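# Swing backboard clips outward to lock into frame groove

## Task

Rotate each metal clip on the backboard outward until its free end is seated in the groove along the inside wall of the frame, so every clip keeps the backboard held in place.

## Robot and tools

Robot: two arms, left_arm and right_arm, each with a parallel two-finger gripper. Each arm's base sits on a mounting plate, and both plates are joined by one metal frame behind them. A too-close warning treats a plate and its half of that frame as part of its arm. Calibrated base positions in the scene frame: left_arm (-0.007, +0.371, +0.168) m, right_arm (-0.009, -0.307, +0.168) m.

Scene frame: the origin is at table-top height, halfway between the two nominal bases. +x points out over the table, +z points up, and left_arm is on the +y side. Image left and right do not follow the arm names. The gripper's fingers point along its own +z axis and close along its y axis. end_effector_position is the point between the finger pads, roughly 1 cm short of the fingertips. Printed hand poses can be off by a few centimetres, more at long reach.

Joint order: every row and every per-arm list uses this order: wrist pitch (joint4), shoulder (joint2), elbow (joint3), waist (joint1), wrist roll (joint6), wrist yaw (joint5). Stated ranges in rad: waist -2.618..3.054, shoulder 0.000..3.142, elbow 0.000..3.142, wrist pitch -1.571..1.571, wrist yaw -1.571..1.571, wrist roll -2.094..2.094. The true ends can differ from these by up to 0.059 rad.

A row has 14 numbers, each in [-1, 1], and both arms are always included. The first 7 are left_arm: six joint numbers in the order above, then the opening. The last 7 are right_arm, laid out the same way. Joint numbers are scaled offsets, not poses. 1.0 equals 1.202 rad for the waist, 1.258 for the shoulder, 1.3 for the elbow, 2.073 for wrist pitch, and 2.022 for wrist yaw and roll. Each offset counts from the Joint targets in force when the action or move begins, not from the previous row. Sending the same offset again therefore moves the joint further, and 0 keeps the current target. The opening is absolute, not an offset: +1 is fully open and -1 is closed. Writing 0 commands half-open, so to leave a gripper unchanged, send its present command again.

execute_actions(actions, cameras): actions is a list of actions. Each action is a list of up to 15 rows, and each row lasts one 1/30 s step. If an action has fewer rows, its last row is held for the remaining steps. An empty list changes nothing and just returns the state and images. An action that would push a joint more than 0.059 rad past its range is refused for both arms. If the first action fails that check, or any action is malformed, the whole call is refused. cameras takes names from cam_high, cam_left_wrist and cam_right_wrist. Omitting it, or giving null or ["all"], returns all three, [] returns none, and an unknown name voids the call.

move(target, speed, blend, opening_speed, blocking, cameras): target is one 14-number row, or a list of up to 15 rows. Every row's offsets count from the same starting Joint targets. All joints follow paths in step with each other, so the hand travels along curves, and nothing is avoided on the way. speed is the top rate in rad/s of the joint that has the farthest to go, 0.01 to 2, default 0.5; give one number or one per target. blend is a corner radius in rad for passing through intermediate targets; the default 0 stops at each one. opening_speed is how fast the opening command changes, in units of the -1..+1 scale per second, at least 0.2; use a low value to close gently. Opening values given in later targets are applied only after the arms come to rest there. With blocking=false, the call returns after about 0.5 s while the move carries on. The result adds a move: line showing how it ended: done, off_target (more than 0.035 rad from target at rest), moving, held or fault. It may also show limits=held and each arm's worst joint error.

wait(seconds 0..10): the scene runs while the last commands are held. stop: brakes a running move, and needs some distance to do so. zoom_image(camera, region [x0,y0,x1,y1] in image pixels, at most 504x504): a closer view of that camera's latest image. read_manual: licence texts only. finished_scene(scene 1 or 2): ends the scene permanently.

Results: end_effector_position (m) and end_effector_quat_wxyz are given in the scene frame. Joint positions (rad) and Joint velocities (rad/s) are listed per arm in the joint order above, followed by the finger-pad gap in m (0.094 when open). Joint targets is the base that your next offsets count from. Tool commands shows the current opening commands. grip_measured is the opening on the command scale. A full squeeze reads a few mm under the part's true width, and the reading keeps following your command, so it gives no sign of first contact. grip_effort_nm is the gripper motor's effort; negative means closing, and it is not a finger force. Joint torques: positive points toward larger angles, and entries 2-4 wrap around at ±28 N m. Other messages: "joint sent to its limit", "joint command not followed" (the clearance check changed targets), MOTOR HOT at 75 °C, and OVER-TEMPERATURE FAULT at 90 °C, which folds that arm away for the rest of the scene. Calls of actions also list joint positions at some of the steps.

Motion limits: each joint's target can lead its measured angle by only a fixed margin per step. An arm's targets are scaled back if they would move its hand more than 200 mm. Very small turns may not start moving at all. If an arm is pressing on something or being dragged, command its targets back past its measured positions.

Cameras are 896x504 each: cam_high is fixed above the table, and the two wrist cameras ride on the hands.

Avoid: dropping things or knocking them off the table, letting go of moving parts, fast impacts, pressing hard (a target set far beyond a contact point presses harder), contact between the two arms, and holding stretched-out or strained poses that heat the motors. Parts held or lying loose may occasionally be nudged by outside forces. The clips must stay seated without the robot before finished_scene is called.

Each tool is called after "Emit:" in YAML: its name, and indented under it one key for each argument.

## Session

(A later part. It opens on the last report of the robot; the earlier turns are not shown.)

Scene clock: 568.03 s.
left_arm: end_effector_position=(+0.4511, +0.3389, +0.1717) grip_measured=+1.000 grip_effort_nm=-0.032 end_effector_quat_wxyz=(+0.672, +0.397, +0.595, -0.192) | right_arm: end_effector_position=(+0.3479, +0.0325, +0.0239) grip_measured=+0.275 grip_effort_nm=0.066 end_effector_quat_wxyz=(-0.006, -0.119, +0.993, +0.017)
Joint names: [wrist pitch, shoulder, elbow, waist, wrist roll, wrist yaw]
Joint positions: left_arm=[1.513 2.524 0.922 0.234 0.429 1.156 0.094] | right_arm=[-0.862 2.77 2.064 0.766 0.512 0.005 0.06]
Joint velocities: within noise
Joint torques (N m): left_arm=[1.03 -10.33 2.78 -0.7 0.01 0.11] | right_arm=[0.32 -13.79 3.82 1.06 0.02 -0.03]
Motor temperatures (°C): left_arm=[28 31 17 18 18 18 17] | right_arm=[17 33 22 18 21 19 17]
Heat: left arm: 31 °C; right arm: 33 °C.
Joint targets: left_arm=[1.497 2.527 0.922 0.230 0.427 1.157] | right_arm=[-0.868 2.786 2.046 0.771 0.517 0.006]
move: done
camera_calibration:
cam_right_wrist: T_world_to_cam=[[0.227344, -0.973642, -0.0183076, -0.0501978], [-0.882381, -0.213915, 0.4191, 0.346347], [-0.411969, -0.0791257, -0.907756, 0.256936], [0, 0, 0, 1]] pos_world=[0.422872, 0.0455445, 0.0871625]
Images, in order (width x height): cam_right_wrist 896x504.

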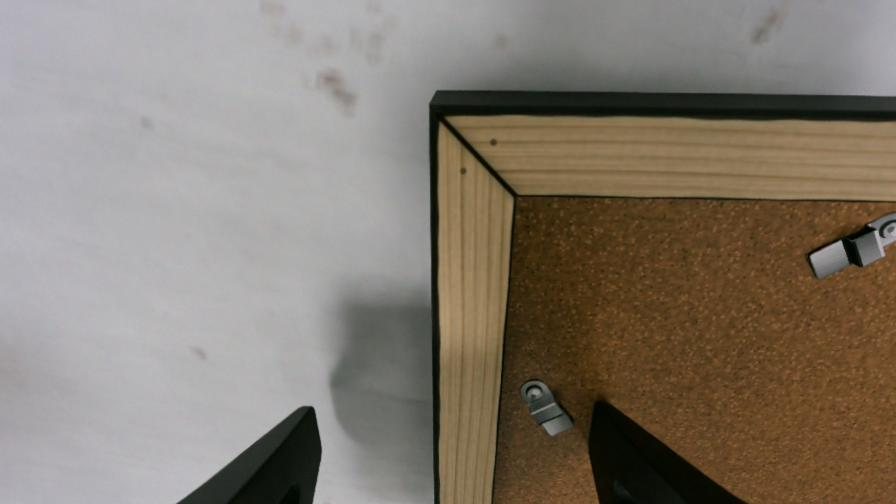

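Emit:
move:
  target:
    - [0,0,0,0,0,0,1,0,-0.0477,0,0,0,0,0.277]
    - [0,0,0,0,0,0,1,0,0.0028,0,0,0,0,0.277]
  speed: [0.2,0.15]
  cameras: ["cam_right_wrist"]

Emit:
zoom_image:
  camera: "cam_right_wrist"
  region: [400, 300, 620, 504]

Scene clock: 573.20 s.
left_arm: end_effector_position=(+0.4511, +0.3389, +0.1717) grip_measured=+1.000 grip_effort_nm=-0.027 end_effector_quat_wxyz=(+0.672, +0.397, +0.595, -0.192) | right_arm: end_effector_position=(+0.3480, +0.0327, +0.0243) grip_measured=+0.275 grip_effort_nm=0.061 end_effector_quat_wxyz=(-0.006, -0.119, +0.993, +0.017)
Joint names: [wrist pitch, shoulder, elbow, waist, wrist roll, wrist yaw]
Joint positions: left_arm=[1.513 2.524 0.922 0.234 0.429 1.156 0.094] | right_arm=[-0.862 2.769 2.064 0.766 0.512 0.005 0.06]
Joint velocities: within noise
Joint torques (N m): left_arm=[1.07 -10.22 2.74 -0.7 -0.01 0.11] | right_arm=[0.32 -13.35 3.79 1.09 0.03 -0.04]
Motor temperatures (°C): left_arm=[28 31 17 18 18 18 17] | right_arm=[17 34 22 18 21 19 17]
Heat: left arm: 31 °C; right arm: 34 °C.
Joint targets: left_arm=[1.497 2.527 0.922 0.230 0.427 1.157] | right_arm=[-0.868 2.790 2.046 0.771 0.517 0.006]
move: done
camera_calibration:
cam_right_wrist: T_world_to_cam=[[0.227325, -0.97364, -0.0186865, -0.0500881], [-0.882621, -0.214106, 0.418496, 0.346465], [-0.411465, -0.0786417, -0.908026, 0.257154], [0, 0, 0, 1]] pos_world=[0.422994, 0.0456356, 0.0875723]
Images, in order (width x height): cam_right_wrist 896x504.

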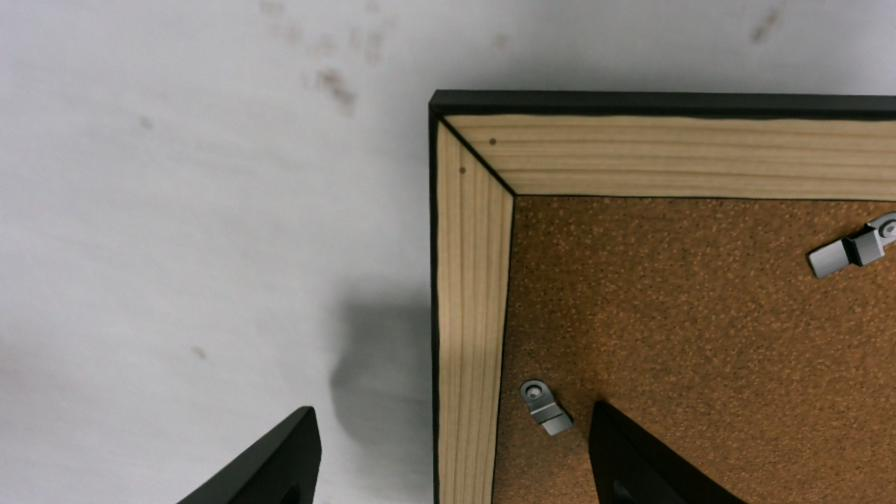

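Scaled by 2.291.

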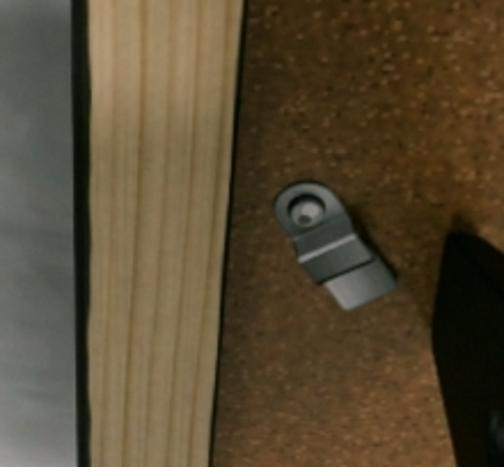

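Emit:
move:
  target: [0,0,0,0,0,0,1,0,0,0,0,0,0,-0.35]
  opening_speed: 0.25
  cameras: ["cam_right_wrist"]

Emit:
zoom_image:
  camera: "cam_right_wrist"
  region: [340, 300, 560, 504]

Scene clock: 587.23 s.
left_arm: end_effector_position=(+0.4511, +0.3389, +0.1717) grip_measured=+1.000 grip_effort_nm=-0.022 end_effector_quat_wxyz=(+0.672, +0.397, +0.595, -0.192) | right_arm: end_effector_position=(+0.3449, +0.0272, +0.0237) grip_measured=-0.348 grip_effort_nm=-0.168 end_effector_quat_wxyz=(-0.012, -0.119, +0.993, +0.006)
Joint names: [wrist pitch, shoulder, elbow, waist, wrist roll, wrist yaw]
Joint positions: left_arm=[1.513 2.524 0.922 0.234 0.429 1.156 0.094] | right_arm=[-0.882 2.769 2.062 0.766 0.512 0.016 0.031]
Joint velocities: within noise
Joint torques (N m): left_arm=[1.06 -10.33 2.62 -0.69 0.01 0.11] | right_arm=[0.49 -13.34 3.99 1.07 0.04 -0.16]
Motor temperatures (°C): left_arm=[28 31 17 18 18 18 17] | right_arm=[17 33 22 18 21 19 17]
Heat: left arm: 31 °C; right arm: 33 °C.
Joint targets: left_arm=[1.497 2.527 0.922 0.230 0.427 1.157] | right_arm=[-0.868 2.790 2.046 0.771 0.517 0.005]
move: done
camera_calibration:
cam_right_wrist: T_world_to_cam=[[0.22814, -0.973627, 0.00194283, -0.0554766], [-0.878405, -0.204966, 0.431732, 0.340812], [-0.419948, -0.100202, -0.902, 0.258231], [0, 0, 0, 1]] pos_world=[0.420471, 0.0417167, 0.0858925]
Images, in order (width x height): cam_right_wrist 896x504.

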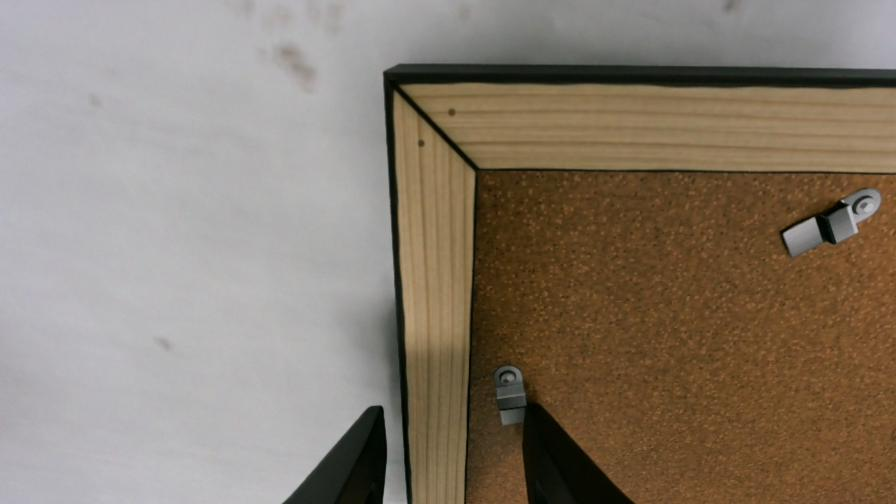

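Scaled by 2.291.

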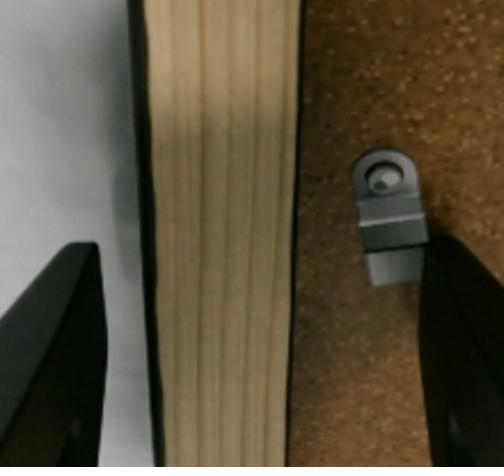

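Emit:
move:
  target: [0,0,0,0,0,0,1,0,0,0,0,0,0,-0.55]
  opening_speed: 0.25
  cameras: ["cam_right_wrist"]

Emit:
zoom_image:
  camera: "cam_right_wrist"
  region: [340, 300, 560, 504]

Scene clock: 593.57 s.
left_arm: end_effector_position=(+0.4511, +0.3389, +0.1717) grip_measured=+1.000 grip_effort_nm=-0.027 end_effector_quat_wxyz=(+0.672, +0.397, +0.595, -0.192) | right_arm: end_effector_position=(+0.3444, +0.0270, +0.0237) grip_measured=-0.547 grip_effort_nm=-0.203 end_effector_quat_wxyz=(-0.013, -0.117, +0.993, +0.005)
Joint names: [wrist pitch, shoulder, elbow, waist, wrist roll, wrist yaw]
Joint positions: left_arm=[1.513 2.524 0.922 0.234 0.429 1.156 0.094] | right_arm=[-0.884 2.769 2.062 0.766 0.516 0.015 0.021]
Joint velocities: within noise
Joint torques (N m): left_arm=[1.05 -10.24 2.85 -0.76 0.03 0.09] | right_arm=[0.52 -13.34 3.95 1.05 -0.04 -0.12]
Motor temperatures (°C): left_arm=[28 31 17 18 18 18 17] | right_arm=[17 33 22 18 21 19 17]
Heat: left arm: 31 °C; right arm: 33 °C.
Joint targets: left_arm=[1.497 2.527 0.922 0.230 0.427 1.157] | right_arm=[-0.868 2.790 2.046 0.771 0.517 0.005]
move: done
camera_calibration:
cam_right_wrist: T_world_to_cam=[[0.22376, -0.974642, 0.00219991, -0.0540526], [-0.87824, -0.200648, 0.434091, 0.340041], [-0.422642, -0.0990643, -0.900866, 0.258856], [0, 0, 0, 1]] pos_world=[0.420136, 0.0411899, 0.0857052]
Images, in order (width x height): cam_right_wrist 896x504.

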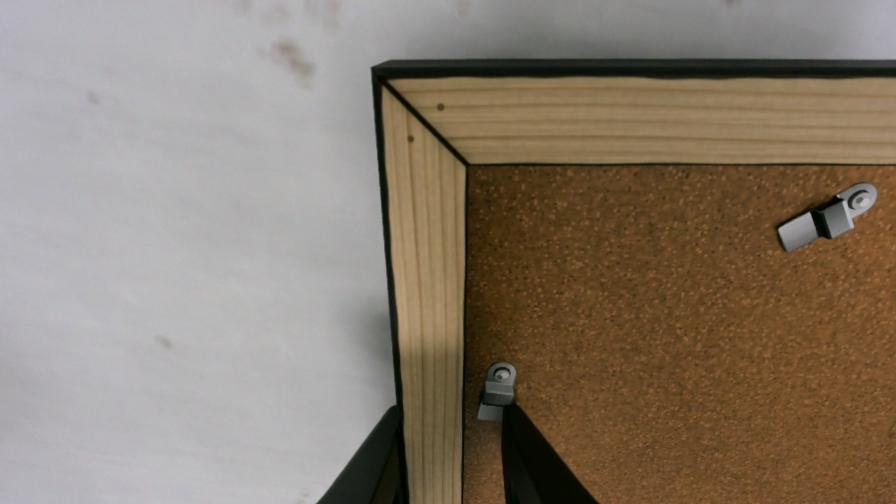

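Scaled by 2.291.

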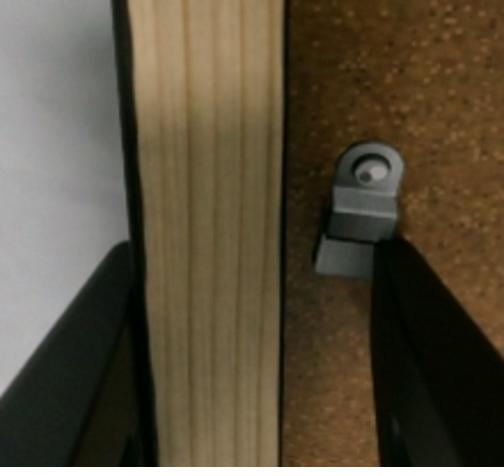

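Emit:
move:
  target: [0,0,0,0,0,0,1,0,0,0,0,0,0,-0.66]
  opening_speed: 0.25
  cameras: ["cam_right_wrist"]

Emit:
zoom_image:
  camera: "cam_right_wrist"
  region: [340, 300, 560, 504]

Scene clock: 597.00 s.
left_arm: end_effector_position=(+0.4511, +0.3389, +0.1717) grip_measured=+1.000 grip_effort_nm=-0.027 end_effector_quat_wxyz=(+0.672, +0.397, +0.595, -0.192) | right_arm: end_effector_position=(+0.3440, +0.0293, +0.0237) grip_measured=-0.658 grip_effort_nm=-0.164 end_effector_quat_wxyz=(-0.015, -0.116, +0.993, +0.011)
Joint names: [wrist pitch, shoulder, elbow, waist, wrist roll, wrist yaw]
Joint positions: left_arm=[1.513 2.524 0.922 0.234 0.429 1.156 0.094] | right_arm=[-0.879 2.769 2.062 0.766 0.517 0.004 0.016]
Joint velocities: within noise
Joint torques (N m): left_arm=[1.03 -10.28 2.73 -0.65 -0.01 0.13] | right_arm=[0.46 -13.35 3.97 1.06 -0.03 -0.02]
Motor temperatures (°C): left_arm=[28 31 17 18 18 18 17] | right_arm=[17 33 22 18 21 19 17]
Heat: left arm: 31 °C; right arm: 33 °C.
Joint targets: left_arm=[1.497 2.527 0.922 0.230 0.427 1.157] | right_arm=[-0.868 2.790 2.046 0.771 0.517 0.005]
move: done
camera_calibration:
cam_right_wrist: T_world_to_cam=[[0.222676, -0.974843, -0.00983403, -0.051065], [-0.876756, -0.204662, 0.435215, 0.339673], [-0.426278, -0.08829, -0.900273, 0.259856], [0, 0, 0, 1]] pos_world=[0.419953, 0.0426804, 0.0856085]
Images, in order (width x height): cam_right_wrist 896x504.

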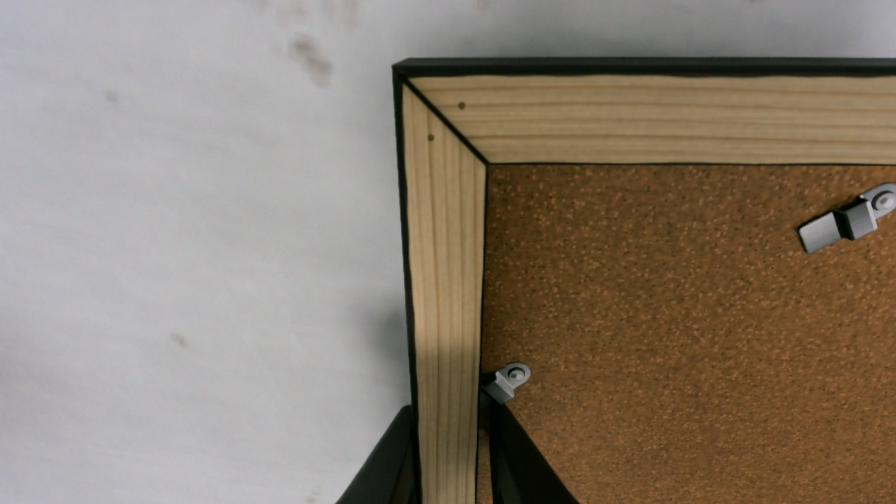

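Scaled by 2.291.

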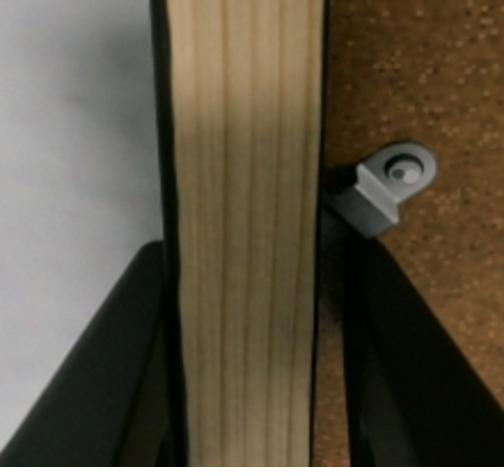

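Emit:
move:
  target: [0,0,0,0,0,0,1,0,0,0,0,0,0,-0.74]
  opening_speed: 0.25
  cameras: ["cam_right_wrist"]

Emit:
zoom_image:
  camera: "cam_right_wrist"
  region: [340, 300, 560, 504]

Scene clock: 600.23 s.
left_arm: end_effector_position=(+0.4511, +0.3389, +0.1717) grip_measured=+1.000 grip_effort_nm=-0.032 end_effector_quat_wxyz=(+0.672, +0.397, +0.595, -0.192) | right_arm: end_effector_position=(+0.3439, +0.0304, +0.0237) grip_measured=-0.735 grip_effort_nm=-0.295 end_effector_quat_wxyz=(-0.015, -0.116, +0.993, +0.014)
Joint names: [wrist pitch, shoulder, elbow, waist, wrist roll, wrist yaw]
Joint positions: left_arm=[1.513 2.524 0.922 0.234 0.429 1.156 0.094] | right_arm=[-0.876 2.769 2.062 0.766 0.517 -0.001 0.012]
Joint velocities: within noise
Joint torques (N m): left_arm=[1.06 -10.36 2.76 -0.65 0.01 0.1] | right_arm=[0.43 -13.37 3.99 1.07 -0.04 0.02]
Motor temperatures (°C): left_arm=[28 31 17 18 18 18 17] | right_arm=[17 33 22 18 21 19 17]
Heat: left arm: 31 °C; right arm: 33 °C.
Joint targets: left_arm=[1.497 2.527 0.922 0.230 0.427 1.157] | right_arm=[-0.868 2.790 2.046 0.771 0.517 0.005]
move: done
camera_calibration:
cam_right_wrist: T_world_to_cam=[[0.22251, -0.97481, -0.0153223, -0.0497922], [-0.876403, -0.206883, 0.434876, 0.339845], [-0.427091, -0.0833357, -0.90036, 0.260107], [0, 0, 0, 1]] pos_world=[0.42001, 0.0434463, 0.0856368]
Images, in order (width x height): cam_right_wrist 896x504.

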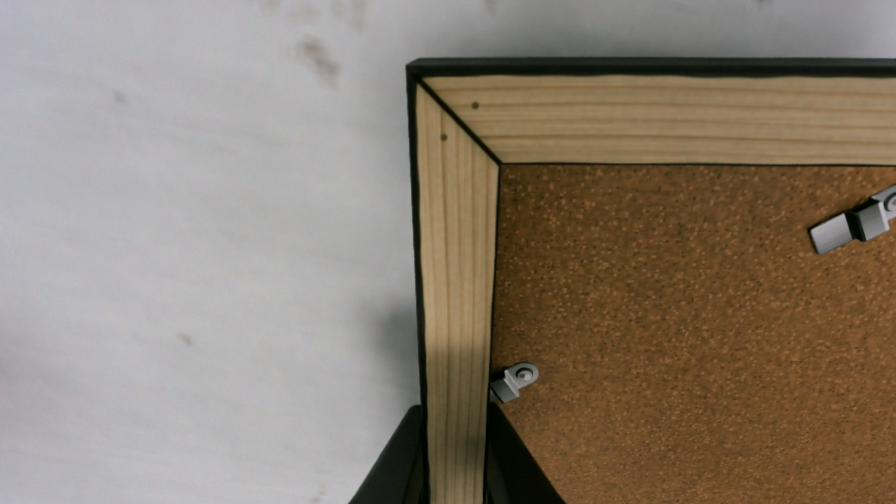

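Scaled by 2.291.

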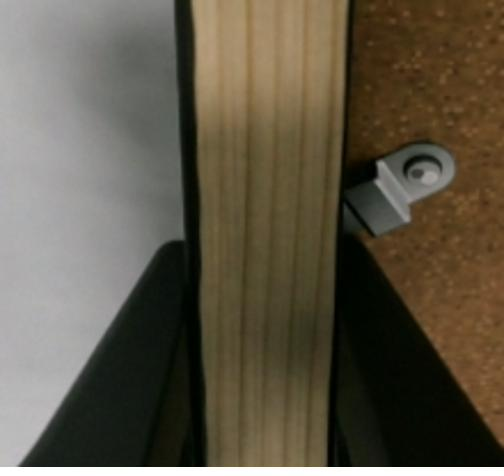

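Emit:
move:
  target:
    - [0,0,0,0,0,0,1,0,0,0,0,0,0,-0.15]
    - [0,0,0,0,0,0,1,0.0097,-0.004,0,0,0,0,-0.15]
  opening_speed: 0.5
  speed: 0.15
  cameras: ["cam_right_wrist"]

Emit:
zoom_image:
  camera: "cam_right_wrist"
  region: [400, 300, 620, 504]

Scene clock: 615.30 s.
left_arm: end_effector_position=(+0.4511, +0.3389, +0.1717) grip_measured=+1.000 grip_effort_nm=-0.017 end_effector_quat_wxyz=(+0.672, +0.397, +0.595, -0.192) | right_arm: end_effector_position=(+0.3443, +0.0307, +0.0237) grip_measured=-0.152 grip_effort_nm=0.071 end_effector_quat_wxyz=(-0.014, -0.116, +0.993, +0.015)
Joint names: [wrist pitch, shoulder, elbow, waist, wrist roll, wrist yaw]
Joint positions: left_arm=[1.513 2.524 0.922 0.234 0.429 1.156 0.094] | right_arm=[-0.874 2.769 2.062 0.766 0.517 -0.001 0.04]
Joint velocities: within noise
Joint torques (N m): left_arm=[1.05 -10.33 2.81 -0.75 -0.01 0.09] | right_arm=[0.63 -13.82 3.99 1.05 -0.04 0.03]
Motor temperatures (°C): left_arm=[28 31 17 18 18 18 17] | right_arm=[17 33 22 18 21 19 17]
Heat: left arm: 31 °C; right arm: 33 °C.
Joint targets: left_arm=[1.497 2.527 0.922 0.230 0.427 1.157] | right_arm=[-0.848 2.785 2.046 0.771 0.517 0.005]
move: done
camera_calibration:
cam_right_wrist: T_world_to_cam=[[0.222459, -0.974806, -0.0162777, -0.0495142], [-0.877024, -0.207381, 0.433384, 0.340482], [-0.425841, -0.082134, -0.901062, 0.259829], [0, 0, 0, 1]] pos_world=[0.420271, 0.0436833, 0.0857566]
Images, in order (width x height): cam_right_wrist 896x504.

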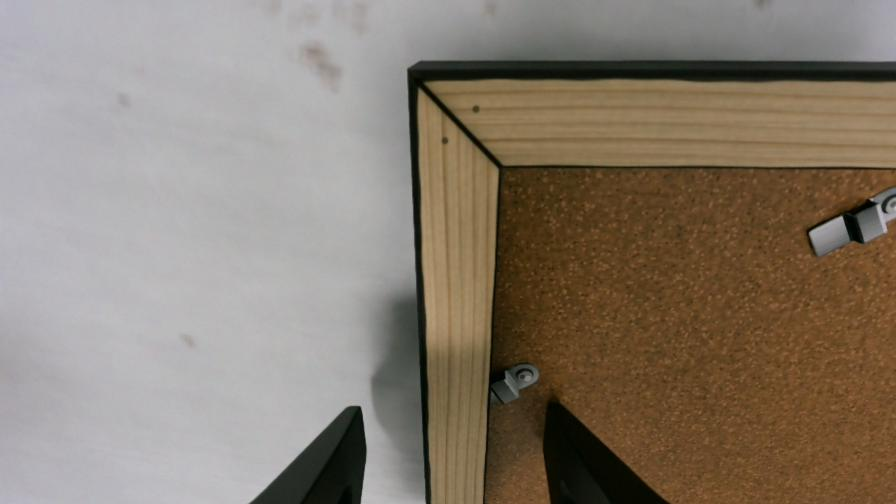

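Scaled by 2.291.

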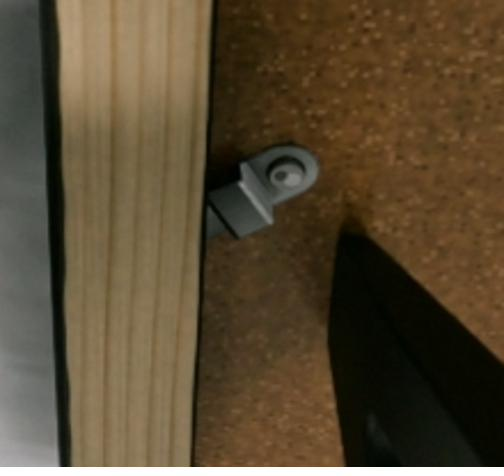

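Emit:
move:
  target:
    - [0,0,0,0,0,0,1,0.022,-0.045,0,0,0,0,-0.15]
    - [0,0,0,0,0,0,1,-0.0077,-0.045,0,0,0,0,-0.15]
    - [0,0,0,0,0,0,1,-0.0077,0,0,0,0,0,-0.15]
  speed: 0.15
  cameras: ["cam_right_wrist"]

Emit:
zoom_image:
  camera: "cam_right_wrist"
  region: [400, 300, 620, 504]

Scene clock: 623.13 s.
left_arm: end_effector_position=(+0.4511, +0.3389, +0.1717) grip_measured=+1.000 grip_effort_nm=-0.027 end_effector_quat_wxyz=(+0.672, +0.397, +0.595, -0.192) | right_arm: end_effector_position=(+0.3486, +0.0346, +0.0245) grip_measured=-0.152 grip_effort_nm=0.061 end_effector_quat_wxyz=(-0.005, -0.116, +0.993, +0.022)
Joint names: [wrist pitch, shoulder, elbow, waist, wrist roll, wrist yaw]
Joint positions: left_arm=[1.513 2.524 0.922 0.234 0.429 1.156 0.094] | right_arm=[-0.853 2.767 2.062 0.766 0.517 -0.001 0.04]
Joint velocities: within noise
Joint torques (N m): left_arm=[1.07 -10.36 2.89 -0.76 0.03 0.11] | right_arm=[0.3 -13.76 4.04 1.06 -0.04 0.03]
Motor temperatures (°C): left_arm=[28 32 17 18 18 18 17] | right_arm=[17 33 22 18 21 19 17]
Heat: left arm: 32 °C; right arm: 33 °C.
Joint targets: left_arm=[1.497 2.527 0.922 0.230 0.427 1.157] | right_arm=[-0.864 2.784 2.046 0.771 0.517 0.005]
move: done
camera_calibration:
cam_right_wrist: T_world_to_cam=[[0.221938, -0.97466, -0.0279377, -0.0461546], [-0.884438, -0.213291, 0.415061, 0.347955], [-0.410502, -0.0674087, -0.909365, 0.256995], [0, 0, 0, 1]] pos_world=[0.423485, 0.0465544, 0.0879901]
Images, in order (width x height): cam_right_wrist 896x504.

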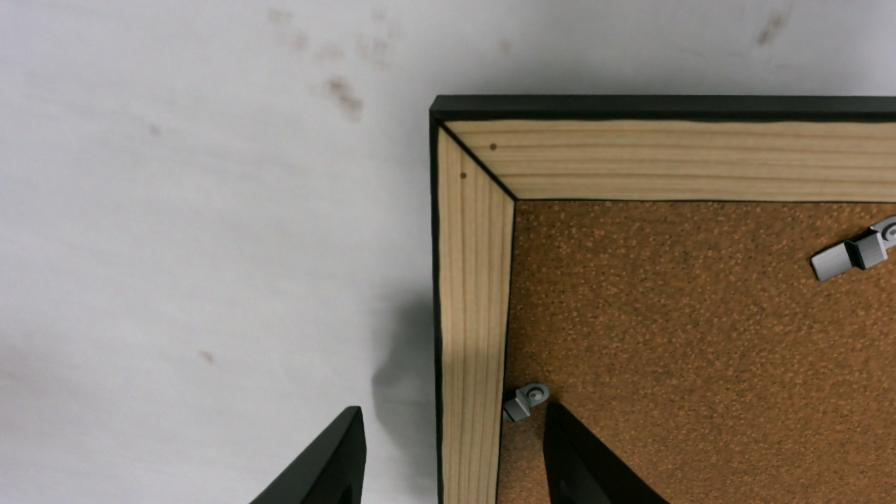

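Scaled by 2.291.

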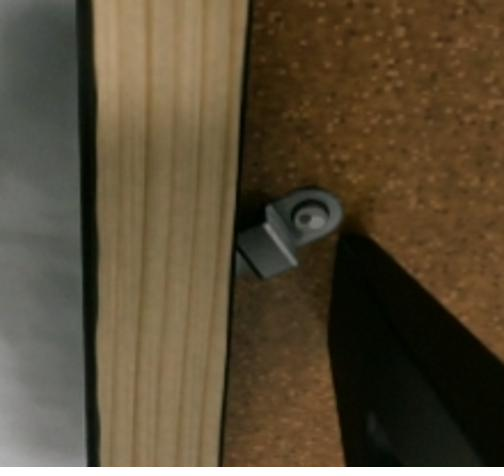

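Emit:
move:
  target: [0,0,0,0,0,0,1,0,0,0,0,0,0,-0.55]
  opening_speed: 0.25
  cameras: ["cam_right_wrist"]

Emit:
zoom_image:
  camera: "cam_right_wrist"
  region: [400, 300, 620, 504]

Scene clock: 670.63 s.
left_arm: end_effector_position=(+0.4511, +0.3389, +0.1717) grip_measured=+1.000 grip_effort_nm=-0.022 end_effector_quat_wxyz=(+0.672, +0.397, +0.595, -0.192) | right_arm: end_effector_position=(+0.3473, +0.0313, +0.0239) grip_measured=-0.548 grip_effort_nm=-0.164 end_effector_quat_wxyz=(-0.007, -0.116, +0.993, +0.014)
Joint names: [wrist pitch, shoulder, elbow, waist, wrist roll, wrist yaw]
Joint positions: left_arm=[1.513 2.524 0.922 0.234 0.429 1.156 0.094] | right_arm=[-0.862 2.767 2.059 0.766 0.517 0.009 0.021]
Joint velocities: within noise
Joint torques (N m): left_arm=[1.07 -10.29 2.59 -0.72 -0.02 0.08] | right_arm=[0.34 -13.68 4.12 1.09 -0.04 -0.07]
Motor temperatures (°C): left_arm=[29 32 17 18 18 18 17] | right_arm=[17 30 22 18 21 19 17]
Heat: left arm: 32 °C; right arm: 30 °C.
Joint targets: left_arm=[1.497 2.527 0.922 0.230 0.427 1.157] | right_arm=[-0.864 2.784 2.046 0.771 0.517 0.006]
move: done
camera_calibration:
cam_right_wrist: T_world_to_cam=[[0.222233, -0.974892, -0.0140912, -0.0495922], [-0.883355, -0.207442, 0.4203, 0.345708], [-0.41267, -0.080957, -0.907276, 0.256832], [0, 0, 0, 1]] pos_world=[0.42239, 0.0441594, 0.0870174]
Images, in order (width x height): cam_right_wrist 896x504.

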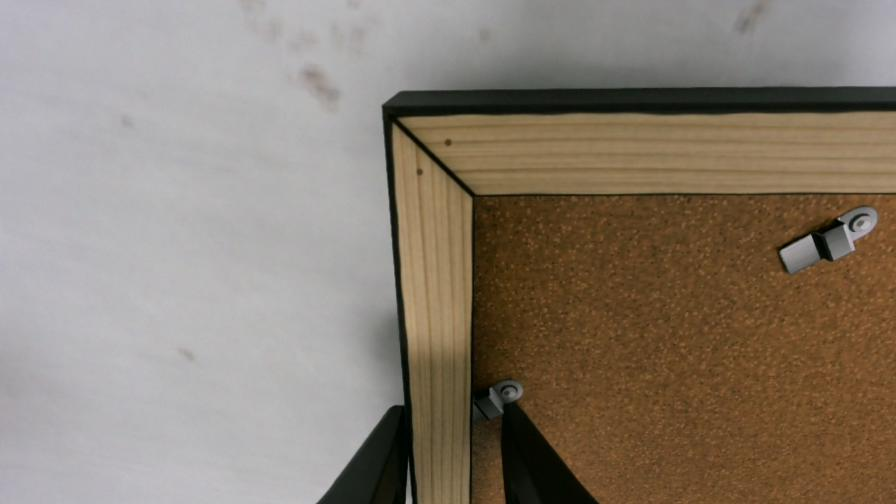

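Scaled by 2.291.

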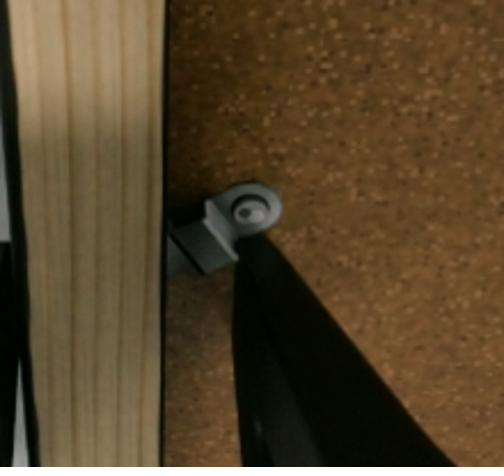

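Emit:
move:
  target: [0,0,0,0,0,0,1,0,0,0,0,0,0,-0.68]
  opening_speed: 0.25
  cameras: ["cam_right_wrist"]

Emit:
zoom_image:
  camera: "cam_right_wrist"
  region: [400, 300, 620, 504]

Scene clock: 674.23 s.
left_arm: end_effector_position=(+0.4511, +0.3389, +0.1717) grip_measured=+1.000 grip_effort_nm=-0.027 end_effector_quat_wxyz=(+0.672, +0.397, +0.595, -0.192) | right_arm: end_effector_position=(+0.3472, +0.0315, +0.0239) grip_measured=-0.678 grip_effort_nm=-0.154 end_effector_quat_wxyz=(-0.007, -0.116, +0.993, +0.015)
Joint names: [wrist pitch, shoulder, elbow, waist, wrist roll, wrist yaw]
Joint positions: left_arm=[1.513 2.524 0.922 0.234 0.429 1.156 0.094] | right_arm=[-0.862 2.767 2.059 0.766 0.517 0.007 0.015]
Joint velocities: within noise
Joint torques (N m): left_arm=[1.04 -10.25 2.77 -0.72 0.02 0.1] | right_arm=[0.35 -13.71 4.15 1.02 -0.05 -0.05]
Motor temperatures (°C): left_arm=[29 32 17 18 18 18 17] | right_arm=[17 30 22 18 21 19 17]
Heat: left arm: 32 °C; right arm: 30 °C.
Joint targets: left_arm=[1.497 2.527 0.922 0.230 0.427 1.157] | right_arm=[-0.864 2.784 2.046 0.771 0.517 0.006]
move: done
camera_calibration:
cam_right_wrist: T_world_to_cam=[[0.222217, -0.974872, -0.0156025, -0.0492683], [-0.883036, -0.208016, 0.420685, 0.345554], [-0.41336, -0.0797059, -0.907072, 0.257009], [0, 0, 0, 1]] pos_world=[0.422323, 0.0443358, 0.0869871]
Images, in order (width x height): cam_right_wrist 896x504.

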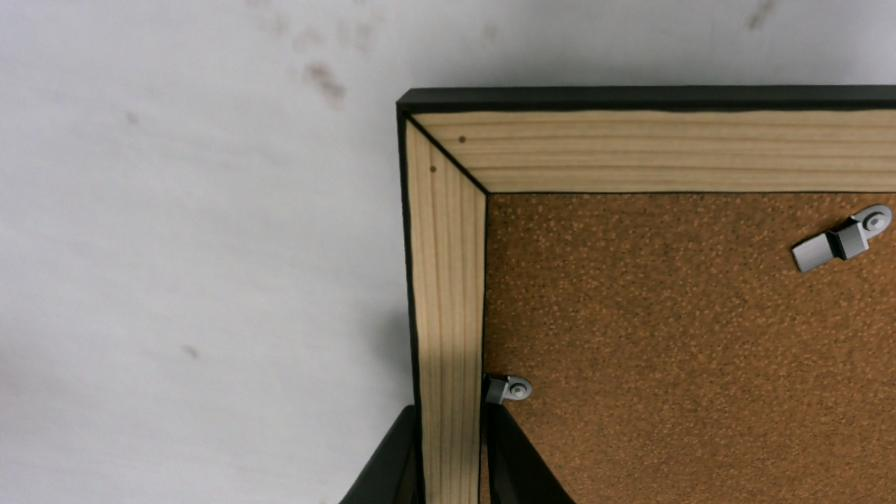

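Scaled by 2.291.

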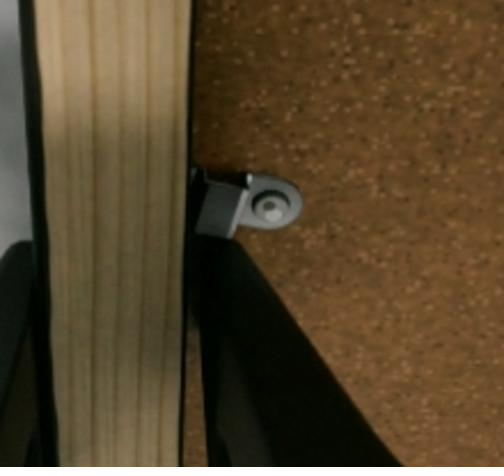

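Emit:
move:
  target:
    - [0,0,0,0,0,0,1,0,0,0,0,0,0,0.277]
    - [0,0,0,0,0,0,1,0,-0.0795,0,0,0,0,0.277]
    - [0,0,0,0,0,0,1,0.1466,-0.3052,-0.4231,0.0907,0.0524,0,0.277]
    - [0,0,0,0,0,0,1,0.122,-0.3052,-0.4231,0.0907,0.0524,0,0.277]
    - [0,0,0,0,0,0,1,0.122,-0.2409,-0.4231,0.0907,0.0524,0,0.277]
  speed: [0.3,0.3,0.5,0.3,0.2]
  cameras: ["cam_right_wrist"]

Scene clock: 711.30 s.
left_arm: end_effector_position=(+0.4511, +0.3389, +0.1717) grip_measured=+1.000 grip_effort_nm=-0.032 end_effector_quat_wxyz=(+0.672, +0.397, +0.595, -0.192) | right_arm: end_effector_position=(+0.2606, +0.0115, +0.0398) grip_measured=+0.275 grip_effort_nm=0.061 end_effector_quat_wxyz=(-0.006, -0.120, +0.993, +0.016)
Joint names: [wrist pitch, shoulder, elbow, waist, wrist roll, wrist yaw]
Joint positions: left_arm=[1.513 2.524 0.922 0.234 0.429 1.156 0.094] | right_arm=[-0.605 2.47 1.507 0.874 0.616 0.007 0.06]
Joint velocities: within noise
Joint torques (N m): left_arm=[1.04 -10.35 2.67 -0.68 -0.01 0.11] | right_arm=[0.32 -11.89 3.67 1.06 0.03 -0.05]
Motor temperatures (°C): left_arm=[29 32 17 18 18 18 17] | right_arm=[17 31 22 18 21 19 17]
Heat: left arm: 32 °C; right arm: 31 °C.
Joint targets: left_arm=[1.497 2.527 0.922 0.230 0.427 1.157] | right_arm=[-0.611 2.481 1.496 0.879 0.623 0.006]
move: done
camera_calibration:
cam_right_wrist: T_world_to_cam=[[0.230692, -0.972867, -0.0176183, -0.05146], [-0.881893, -0.216702, 0.418695, 0.258105], [-0.411153, -0.081052, -0.907956, 0.233505], [0, 0, 0, 1]] pos_world=[0.335499, 0.0247941, 0.103038]
Images, in order (width x height): cam_right_wrist 896x504.

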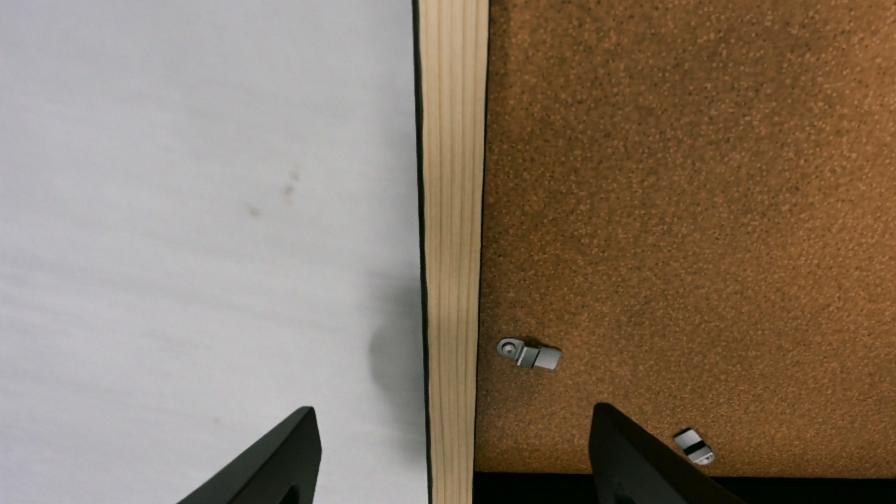

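Emit:
move:
  target:
    - [0,0,0,0,0,0,1,-0.0212,0.0151,0.1723,-0.025,-0.0153,0,0.277]
    - [0,0,0,0,0,0,1,-0.0212,0.0151,0.1177,-0.025,-0.0153,0,0.277]
    - [0,0,0,0,0,0,1,-0.0212,0.0862,0.1177,-0.025,-0.0153,0,0.277]
  speed: [0.3,0.2,0.15]
  cameras: ["cam_right_wrist"]

Emit:
zoom_image:
  camera: "cam_right_wrist"
  region: [440, 300, 660, 504]

Scene clock: 750.57 s.
left_arm: end_effector_position=(+0.4511, +0.3389, +0.1717) grip_measured=+1.000 grip_effort_nm=-0.032 end_effector_quat_wxyz=(+0.672, +0.397, +0.595, -0.192) | right_arm: end_effector_position=(+0.2825, +0.0248, +0.0255) grip_measured=+0.275 grip_effort_nm=0.066 end_effector_quat_wxyz=(-0.005, -0.119, +0.993, +0.017)
Joint names: [wrist pitch, shoulder, elbow, waist, wrist roll, wrist yaw]
Joint positions: left_arm=[1.513 2.524 0.922 0.234 0.429 1.156 0.094] | right_arm=[-0.649 2.578 1.661 0.855 0.599 0.007 0.06]
Joint velocities: within noise
Joint torques (N m): left_arm=[1 -10.36 2.92 -0.69 0.02 0.07] | right_arm=[0.32 -12.7 3.81 0.14 -0.11 -0.06]
Motor temperatures (°C): left_arm=[29 33 17 18 18 18 17] | right_arm=[17 31 22 18 21 19 17]
Heat: left arm: 33 °C; right arm: 31 °C.
Joint targets: left_arm=[1.497 2.527 0.922 0.230 0.427 1.157] | right_arm=[-0.655 2.590 1.649 0.850 0.592 0.006]
move: done
camera_calibration:
cam_right_wrist: T_world_to_cam=[[0.228428, -0.973388, -0.0183513, -0.043159], [-0.882777, -0.215039, 0.417687, 0.286515], [-0.410518, -0.0792112, -0.908406, 0.230377], [0, 0, 0, 1]] pos_world=[0.357362, 0.0378498, 0.0888097]
Images, in order (width x height): cam_right_wrist 896x504.

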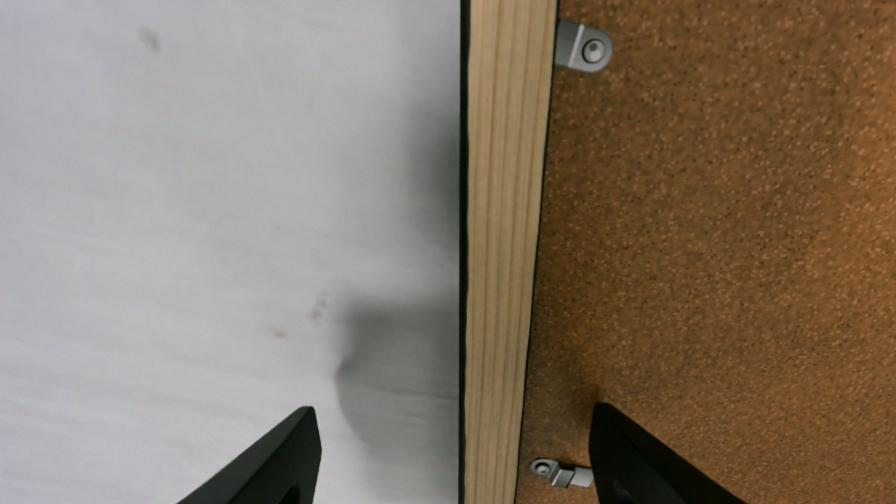

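Scaled by 2.291.

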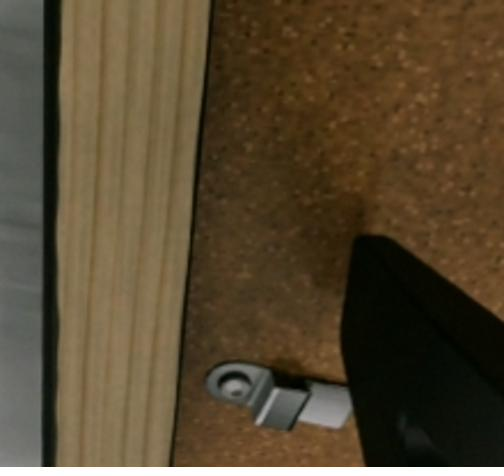

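Emit:
move:
  target: [0,0,0,0,0,0,1,-0.0092,0,0,0,0,0,0.277]
  speed: 0.15
  cameras: ["cam_right_wrist"]

Emit:
zoom_image:
  camera: "cam_right_wrist"
  region: [440, 300, 660, 504]

Scene clock: 760.13 s.
left_arm: end_effector_position=(+0.4511, +0.3389, +0.1717) grip_measured=+1.000 grip_effort_nm=-0.027 end_effector_quat_wxyz=(+0.672, +0.397, +0.595, -0.192) | right_arm: end_effector_position=(+0.2801, +0.0221, +0.0255) grip_measured=+0.275 grip_effort_nm=0.061 end_effector_quat_wxyz=(-0.011, -0.119, +0.993, +0.012)
Joint names: [wrist pitch, shoulder, elbow, waist, wrist roll, wrist yaw]
Joint positions: left_arm=[1.513 2.524 0.922 0.234 0.429 1.156 0.094] | right_arm=[-0.664 2.578 1.661 0.855 0.599 0.007 0.06]
Joint velocities: within noise
Joint torques (N m): left_arm=[1.02 -10.39 2.8 -0.79 0.02 0.12] | right_arm=[0.26 -12.62 3.71 0.08 -0.11 -0.04]
Motor temperatures (°C): left_arm=[29 33 17 18 18 18 17] | right_arm=[17 32 22 18 21 19 17]
Heat: left arm: 33 °C; right arm: 32 °C.
Joint targets: left_arm=[1.497 2.527 0.922 0.230 0.427 1.157] | right_arm=[-0.674 2.590 1.649 0.850 0.592 0.006]
move: done
camera_calibration:
cam_right_wrist: T_world_to_cam=[[0.22921, -0.973325, -0.0100875, -0.0456478], [-0.878483, -0.211316, 0.428501, 0.28226], [-0.419203, -0.089355, -0.903485, 0.231688], [0, 0, 0, 1]] pos_world=[0.355547, 0.0359183, 0.0879175]
Images, in order (width x height): cam_right_wrist 896x504.

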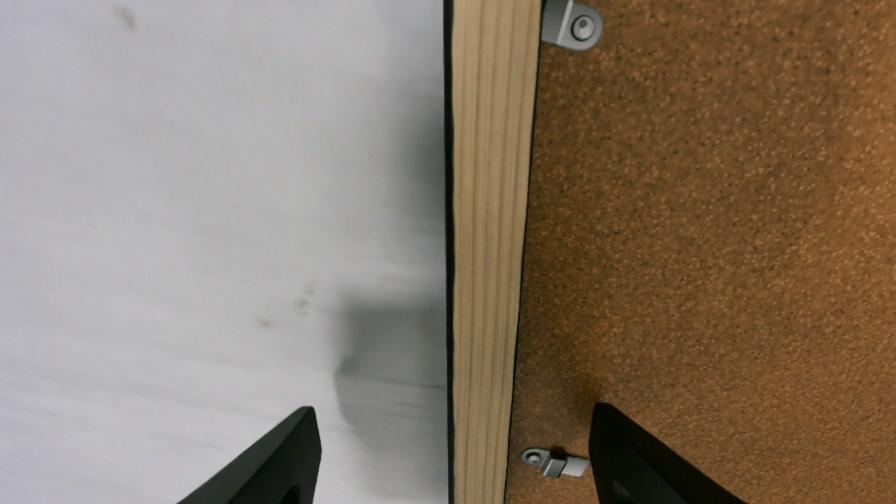

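Scaled by 2.291.

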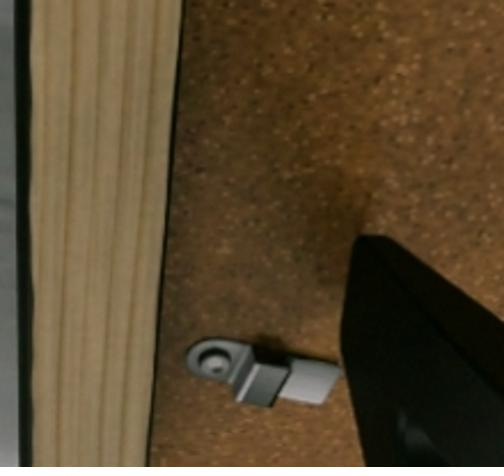

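Emit:
move:
  target:
    - [0,0,0,0,0,0,1,0.0309,0,0,0,0,0,0.277]
    - [0,0,0,0,0,0,1,0.0309,0,0,0.015,0,0,0.277]
    - [0,0,0,0,0,0,1,0.0092,0,0,0.015,0,0,0.277]
  speed: 0.15
  cameras: ["cam_right_wrist"]

Emit:
zoom_image:
  camera: "cam_right_wrist"
  region: [440, 300, 660, 504]

Scene clock: 780.60 s.
left_arm: end_effector_position=(+0.4511, +0.3389, +0.1717) grip_measured=+1.000 grip_effort_nm=-0.027 end_effector_quat_wxyz=(+0.672, +0.397, +0.595, -0.192) | right_arm: end_effector_position=(+0.2832, +0.0256, +0.0255) grip_measured=+0.275 grip_effort_nm=0.066 end_effector_quat_wxyz=(-0.004, -0.119, +0.993, +0.018)
Joint names: [wrist pitch, shoulder, elbow, waist, wrist roll, wrist yaw]
Joint positions: left_arm=[1.513 2.524 0.922 0.234 0.429 1.156 0.094] | right_arm=[-0.645 2.578 1.661 0.855 0.599 0.007 0.06]
Joint velocities: within noise
Joint torques (N m): left_arm=[1.02 -10.37 2.85 -0.7 0.01 0.11] | right_arm=[0.3 -12.67 3.81 1.81 -0.11 -0.04]
Motor temperatures (°C): left_arm=[29 33 17 18 18 18 17] | right_arm=[17 33 22 18 21 19 17]
Heat: left arm: 33 °C; right arm: 33 °C.
Joint targets: left_arm=[1.497 2.527 0.922 0.230 0.427 1.157] | right_arm=[-0.655 2.590 1.649 0.868 0.592 0.006]
move: done
camera_calibration:
cam_right_wrist: T_world_to_cam=[[0.228695, -0.973277, -0.0207476, -0.042581], [-0.883902, -0.216531, 0.414525, 0.287729], [-0.40794, -0.0764611, -0.909801, 0.229974], [0, 0, 0, 1]] pos_world=[0.357878, 0.0384432, 0.0890765]
Images, in order (width x height): cam_right_wrist 896x504.

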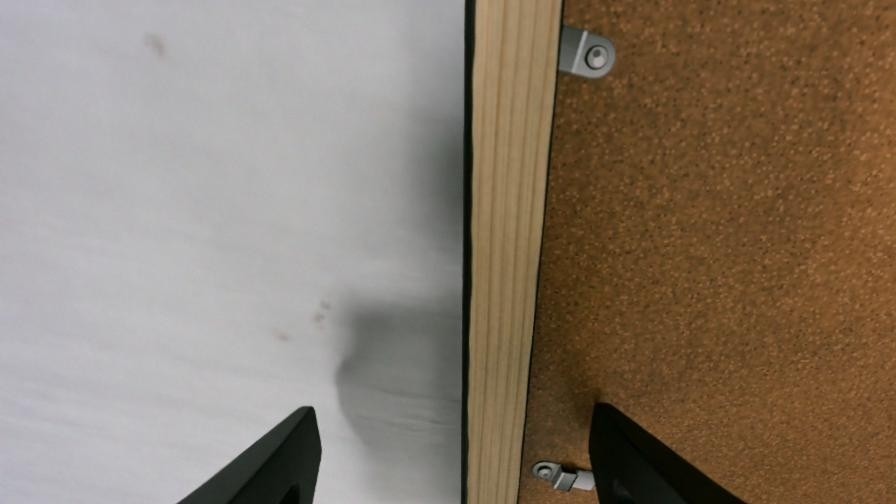

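Scaled by 2.291.

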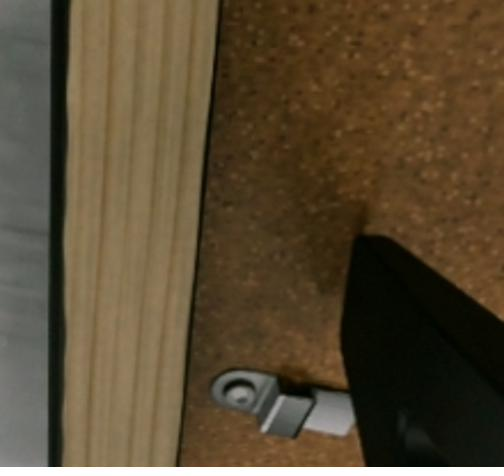

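Emit:
move:
  target: [0,0,0,0,0,0,1,-0.014,0,0,0.010,0,0,0.277]
  speed: 0.1
  cameras: ["cam_right_wrist"]

Emit:
zoom_image:
  camera: "cam_right_wrist"
  region: [440, 300, 660, 504]

Scene clock: 785.10 s.
left_arm: end_effector_position=(+0.4511, +0.3389, +0.1717) grip_measured=+1.000 grip_effort_nm=-0.022 end_effector_quat_wxyz=(+0.672, +0.397, +0.595, -0.192) | right_arm: end_effector_position=(+0.2733, +0.0248, +0.0257) grip_measured=+0.275 grip_effort_nm=0.061 end_effector_quat_wxyz=(-0.014, -0.127, +0.992, +0.009)
Joint names: [wrist pitch, shoulder, elbow, waist, wrist roll, wrist yaw]
Joint positions: left_arm=[1.513 2.524 0.922 0.234 0.429 1.156 0.094] | right_arm=[-0.674 2.578 1.661 0.871 0.599 0.007 0.06]
Joint velocities: within noise
Joint torques (N m): left_arm=[1.04 -10.25 2.77 -0.69 0.03 0.11] | right_arm=[0.26 -12.62 3.74 1.44 -0.1 -0.05]
Motor temperatures (°C): left_arm=[29 33 17 18 18 18 17] | right_arm=[17 33 22 18 21 19 17]
Heat: left arm: 33 °C; right arm: 33 °C.
Joint targets: left_arm=[1.497 2.527 0.922 0.230 0.427 1.157] | right_arm=[-0.684 2.590 1.649 0.880 0.592 0.006]
move: done
camera_calibration:
cam_right_wrist: T_world_to_cam=[[0.244721, -0.969582, -0.00465671, -0.0459759], [-0.872396, -0.222282, 0.435334, 0.275222], [-0.423127, -0.102473, -0.900257, 0.230672], [0, 0, 0, 1]] pos_world=[0.348957, 0.0402369, 0.0876365]
Images, in order (width x height): cam_right_wrist 896x504.

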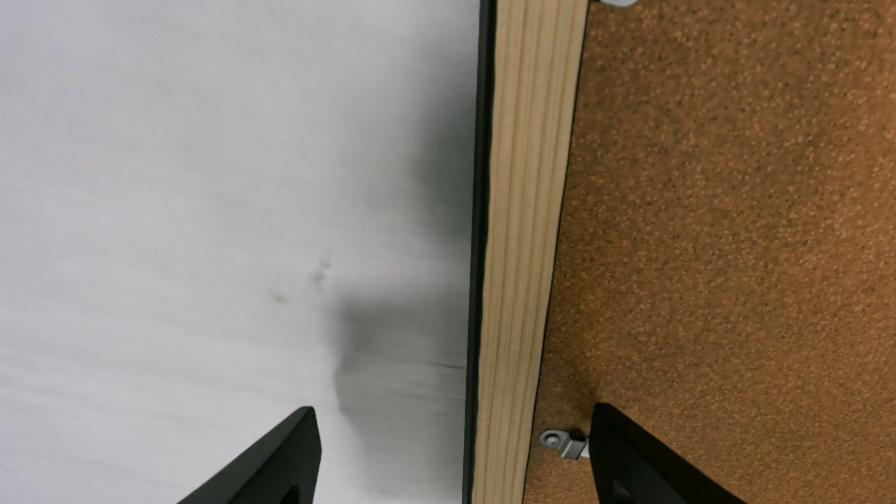

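Scaled by 2.291.

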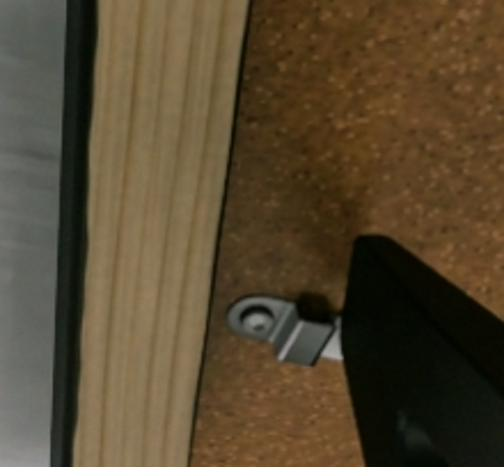

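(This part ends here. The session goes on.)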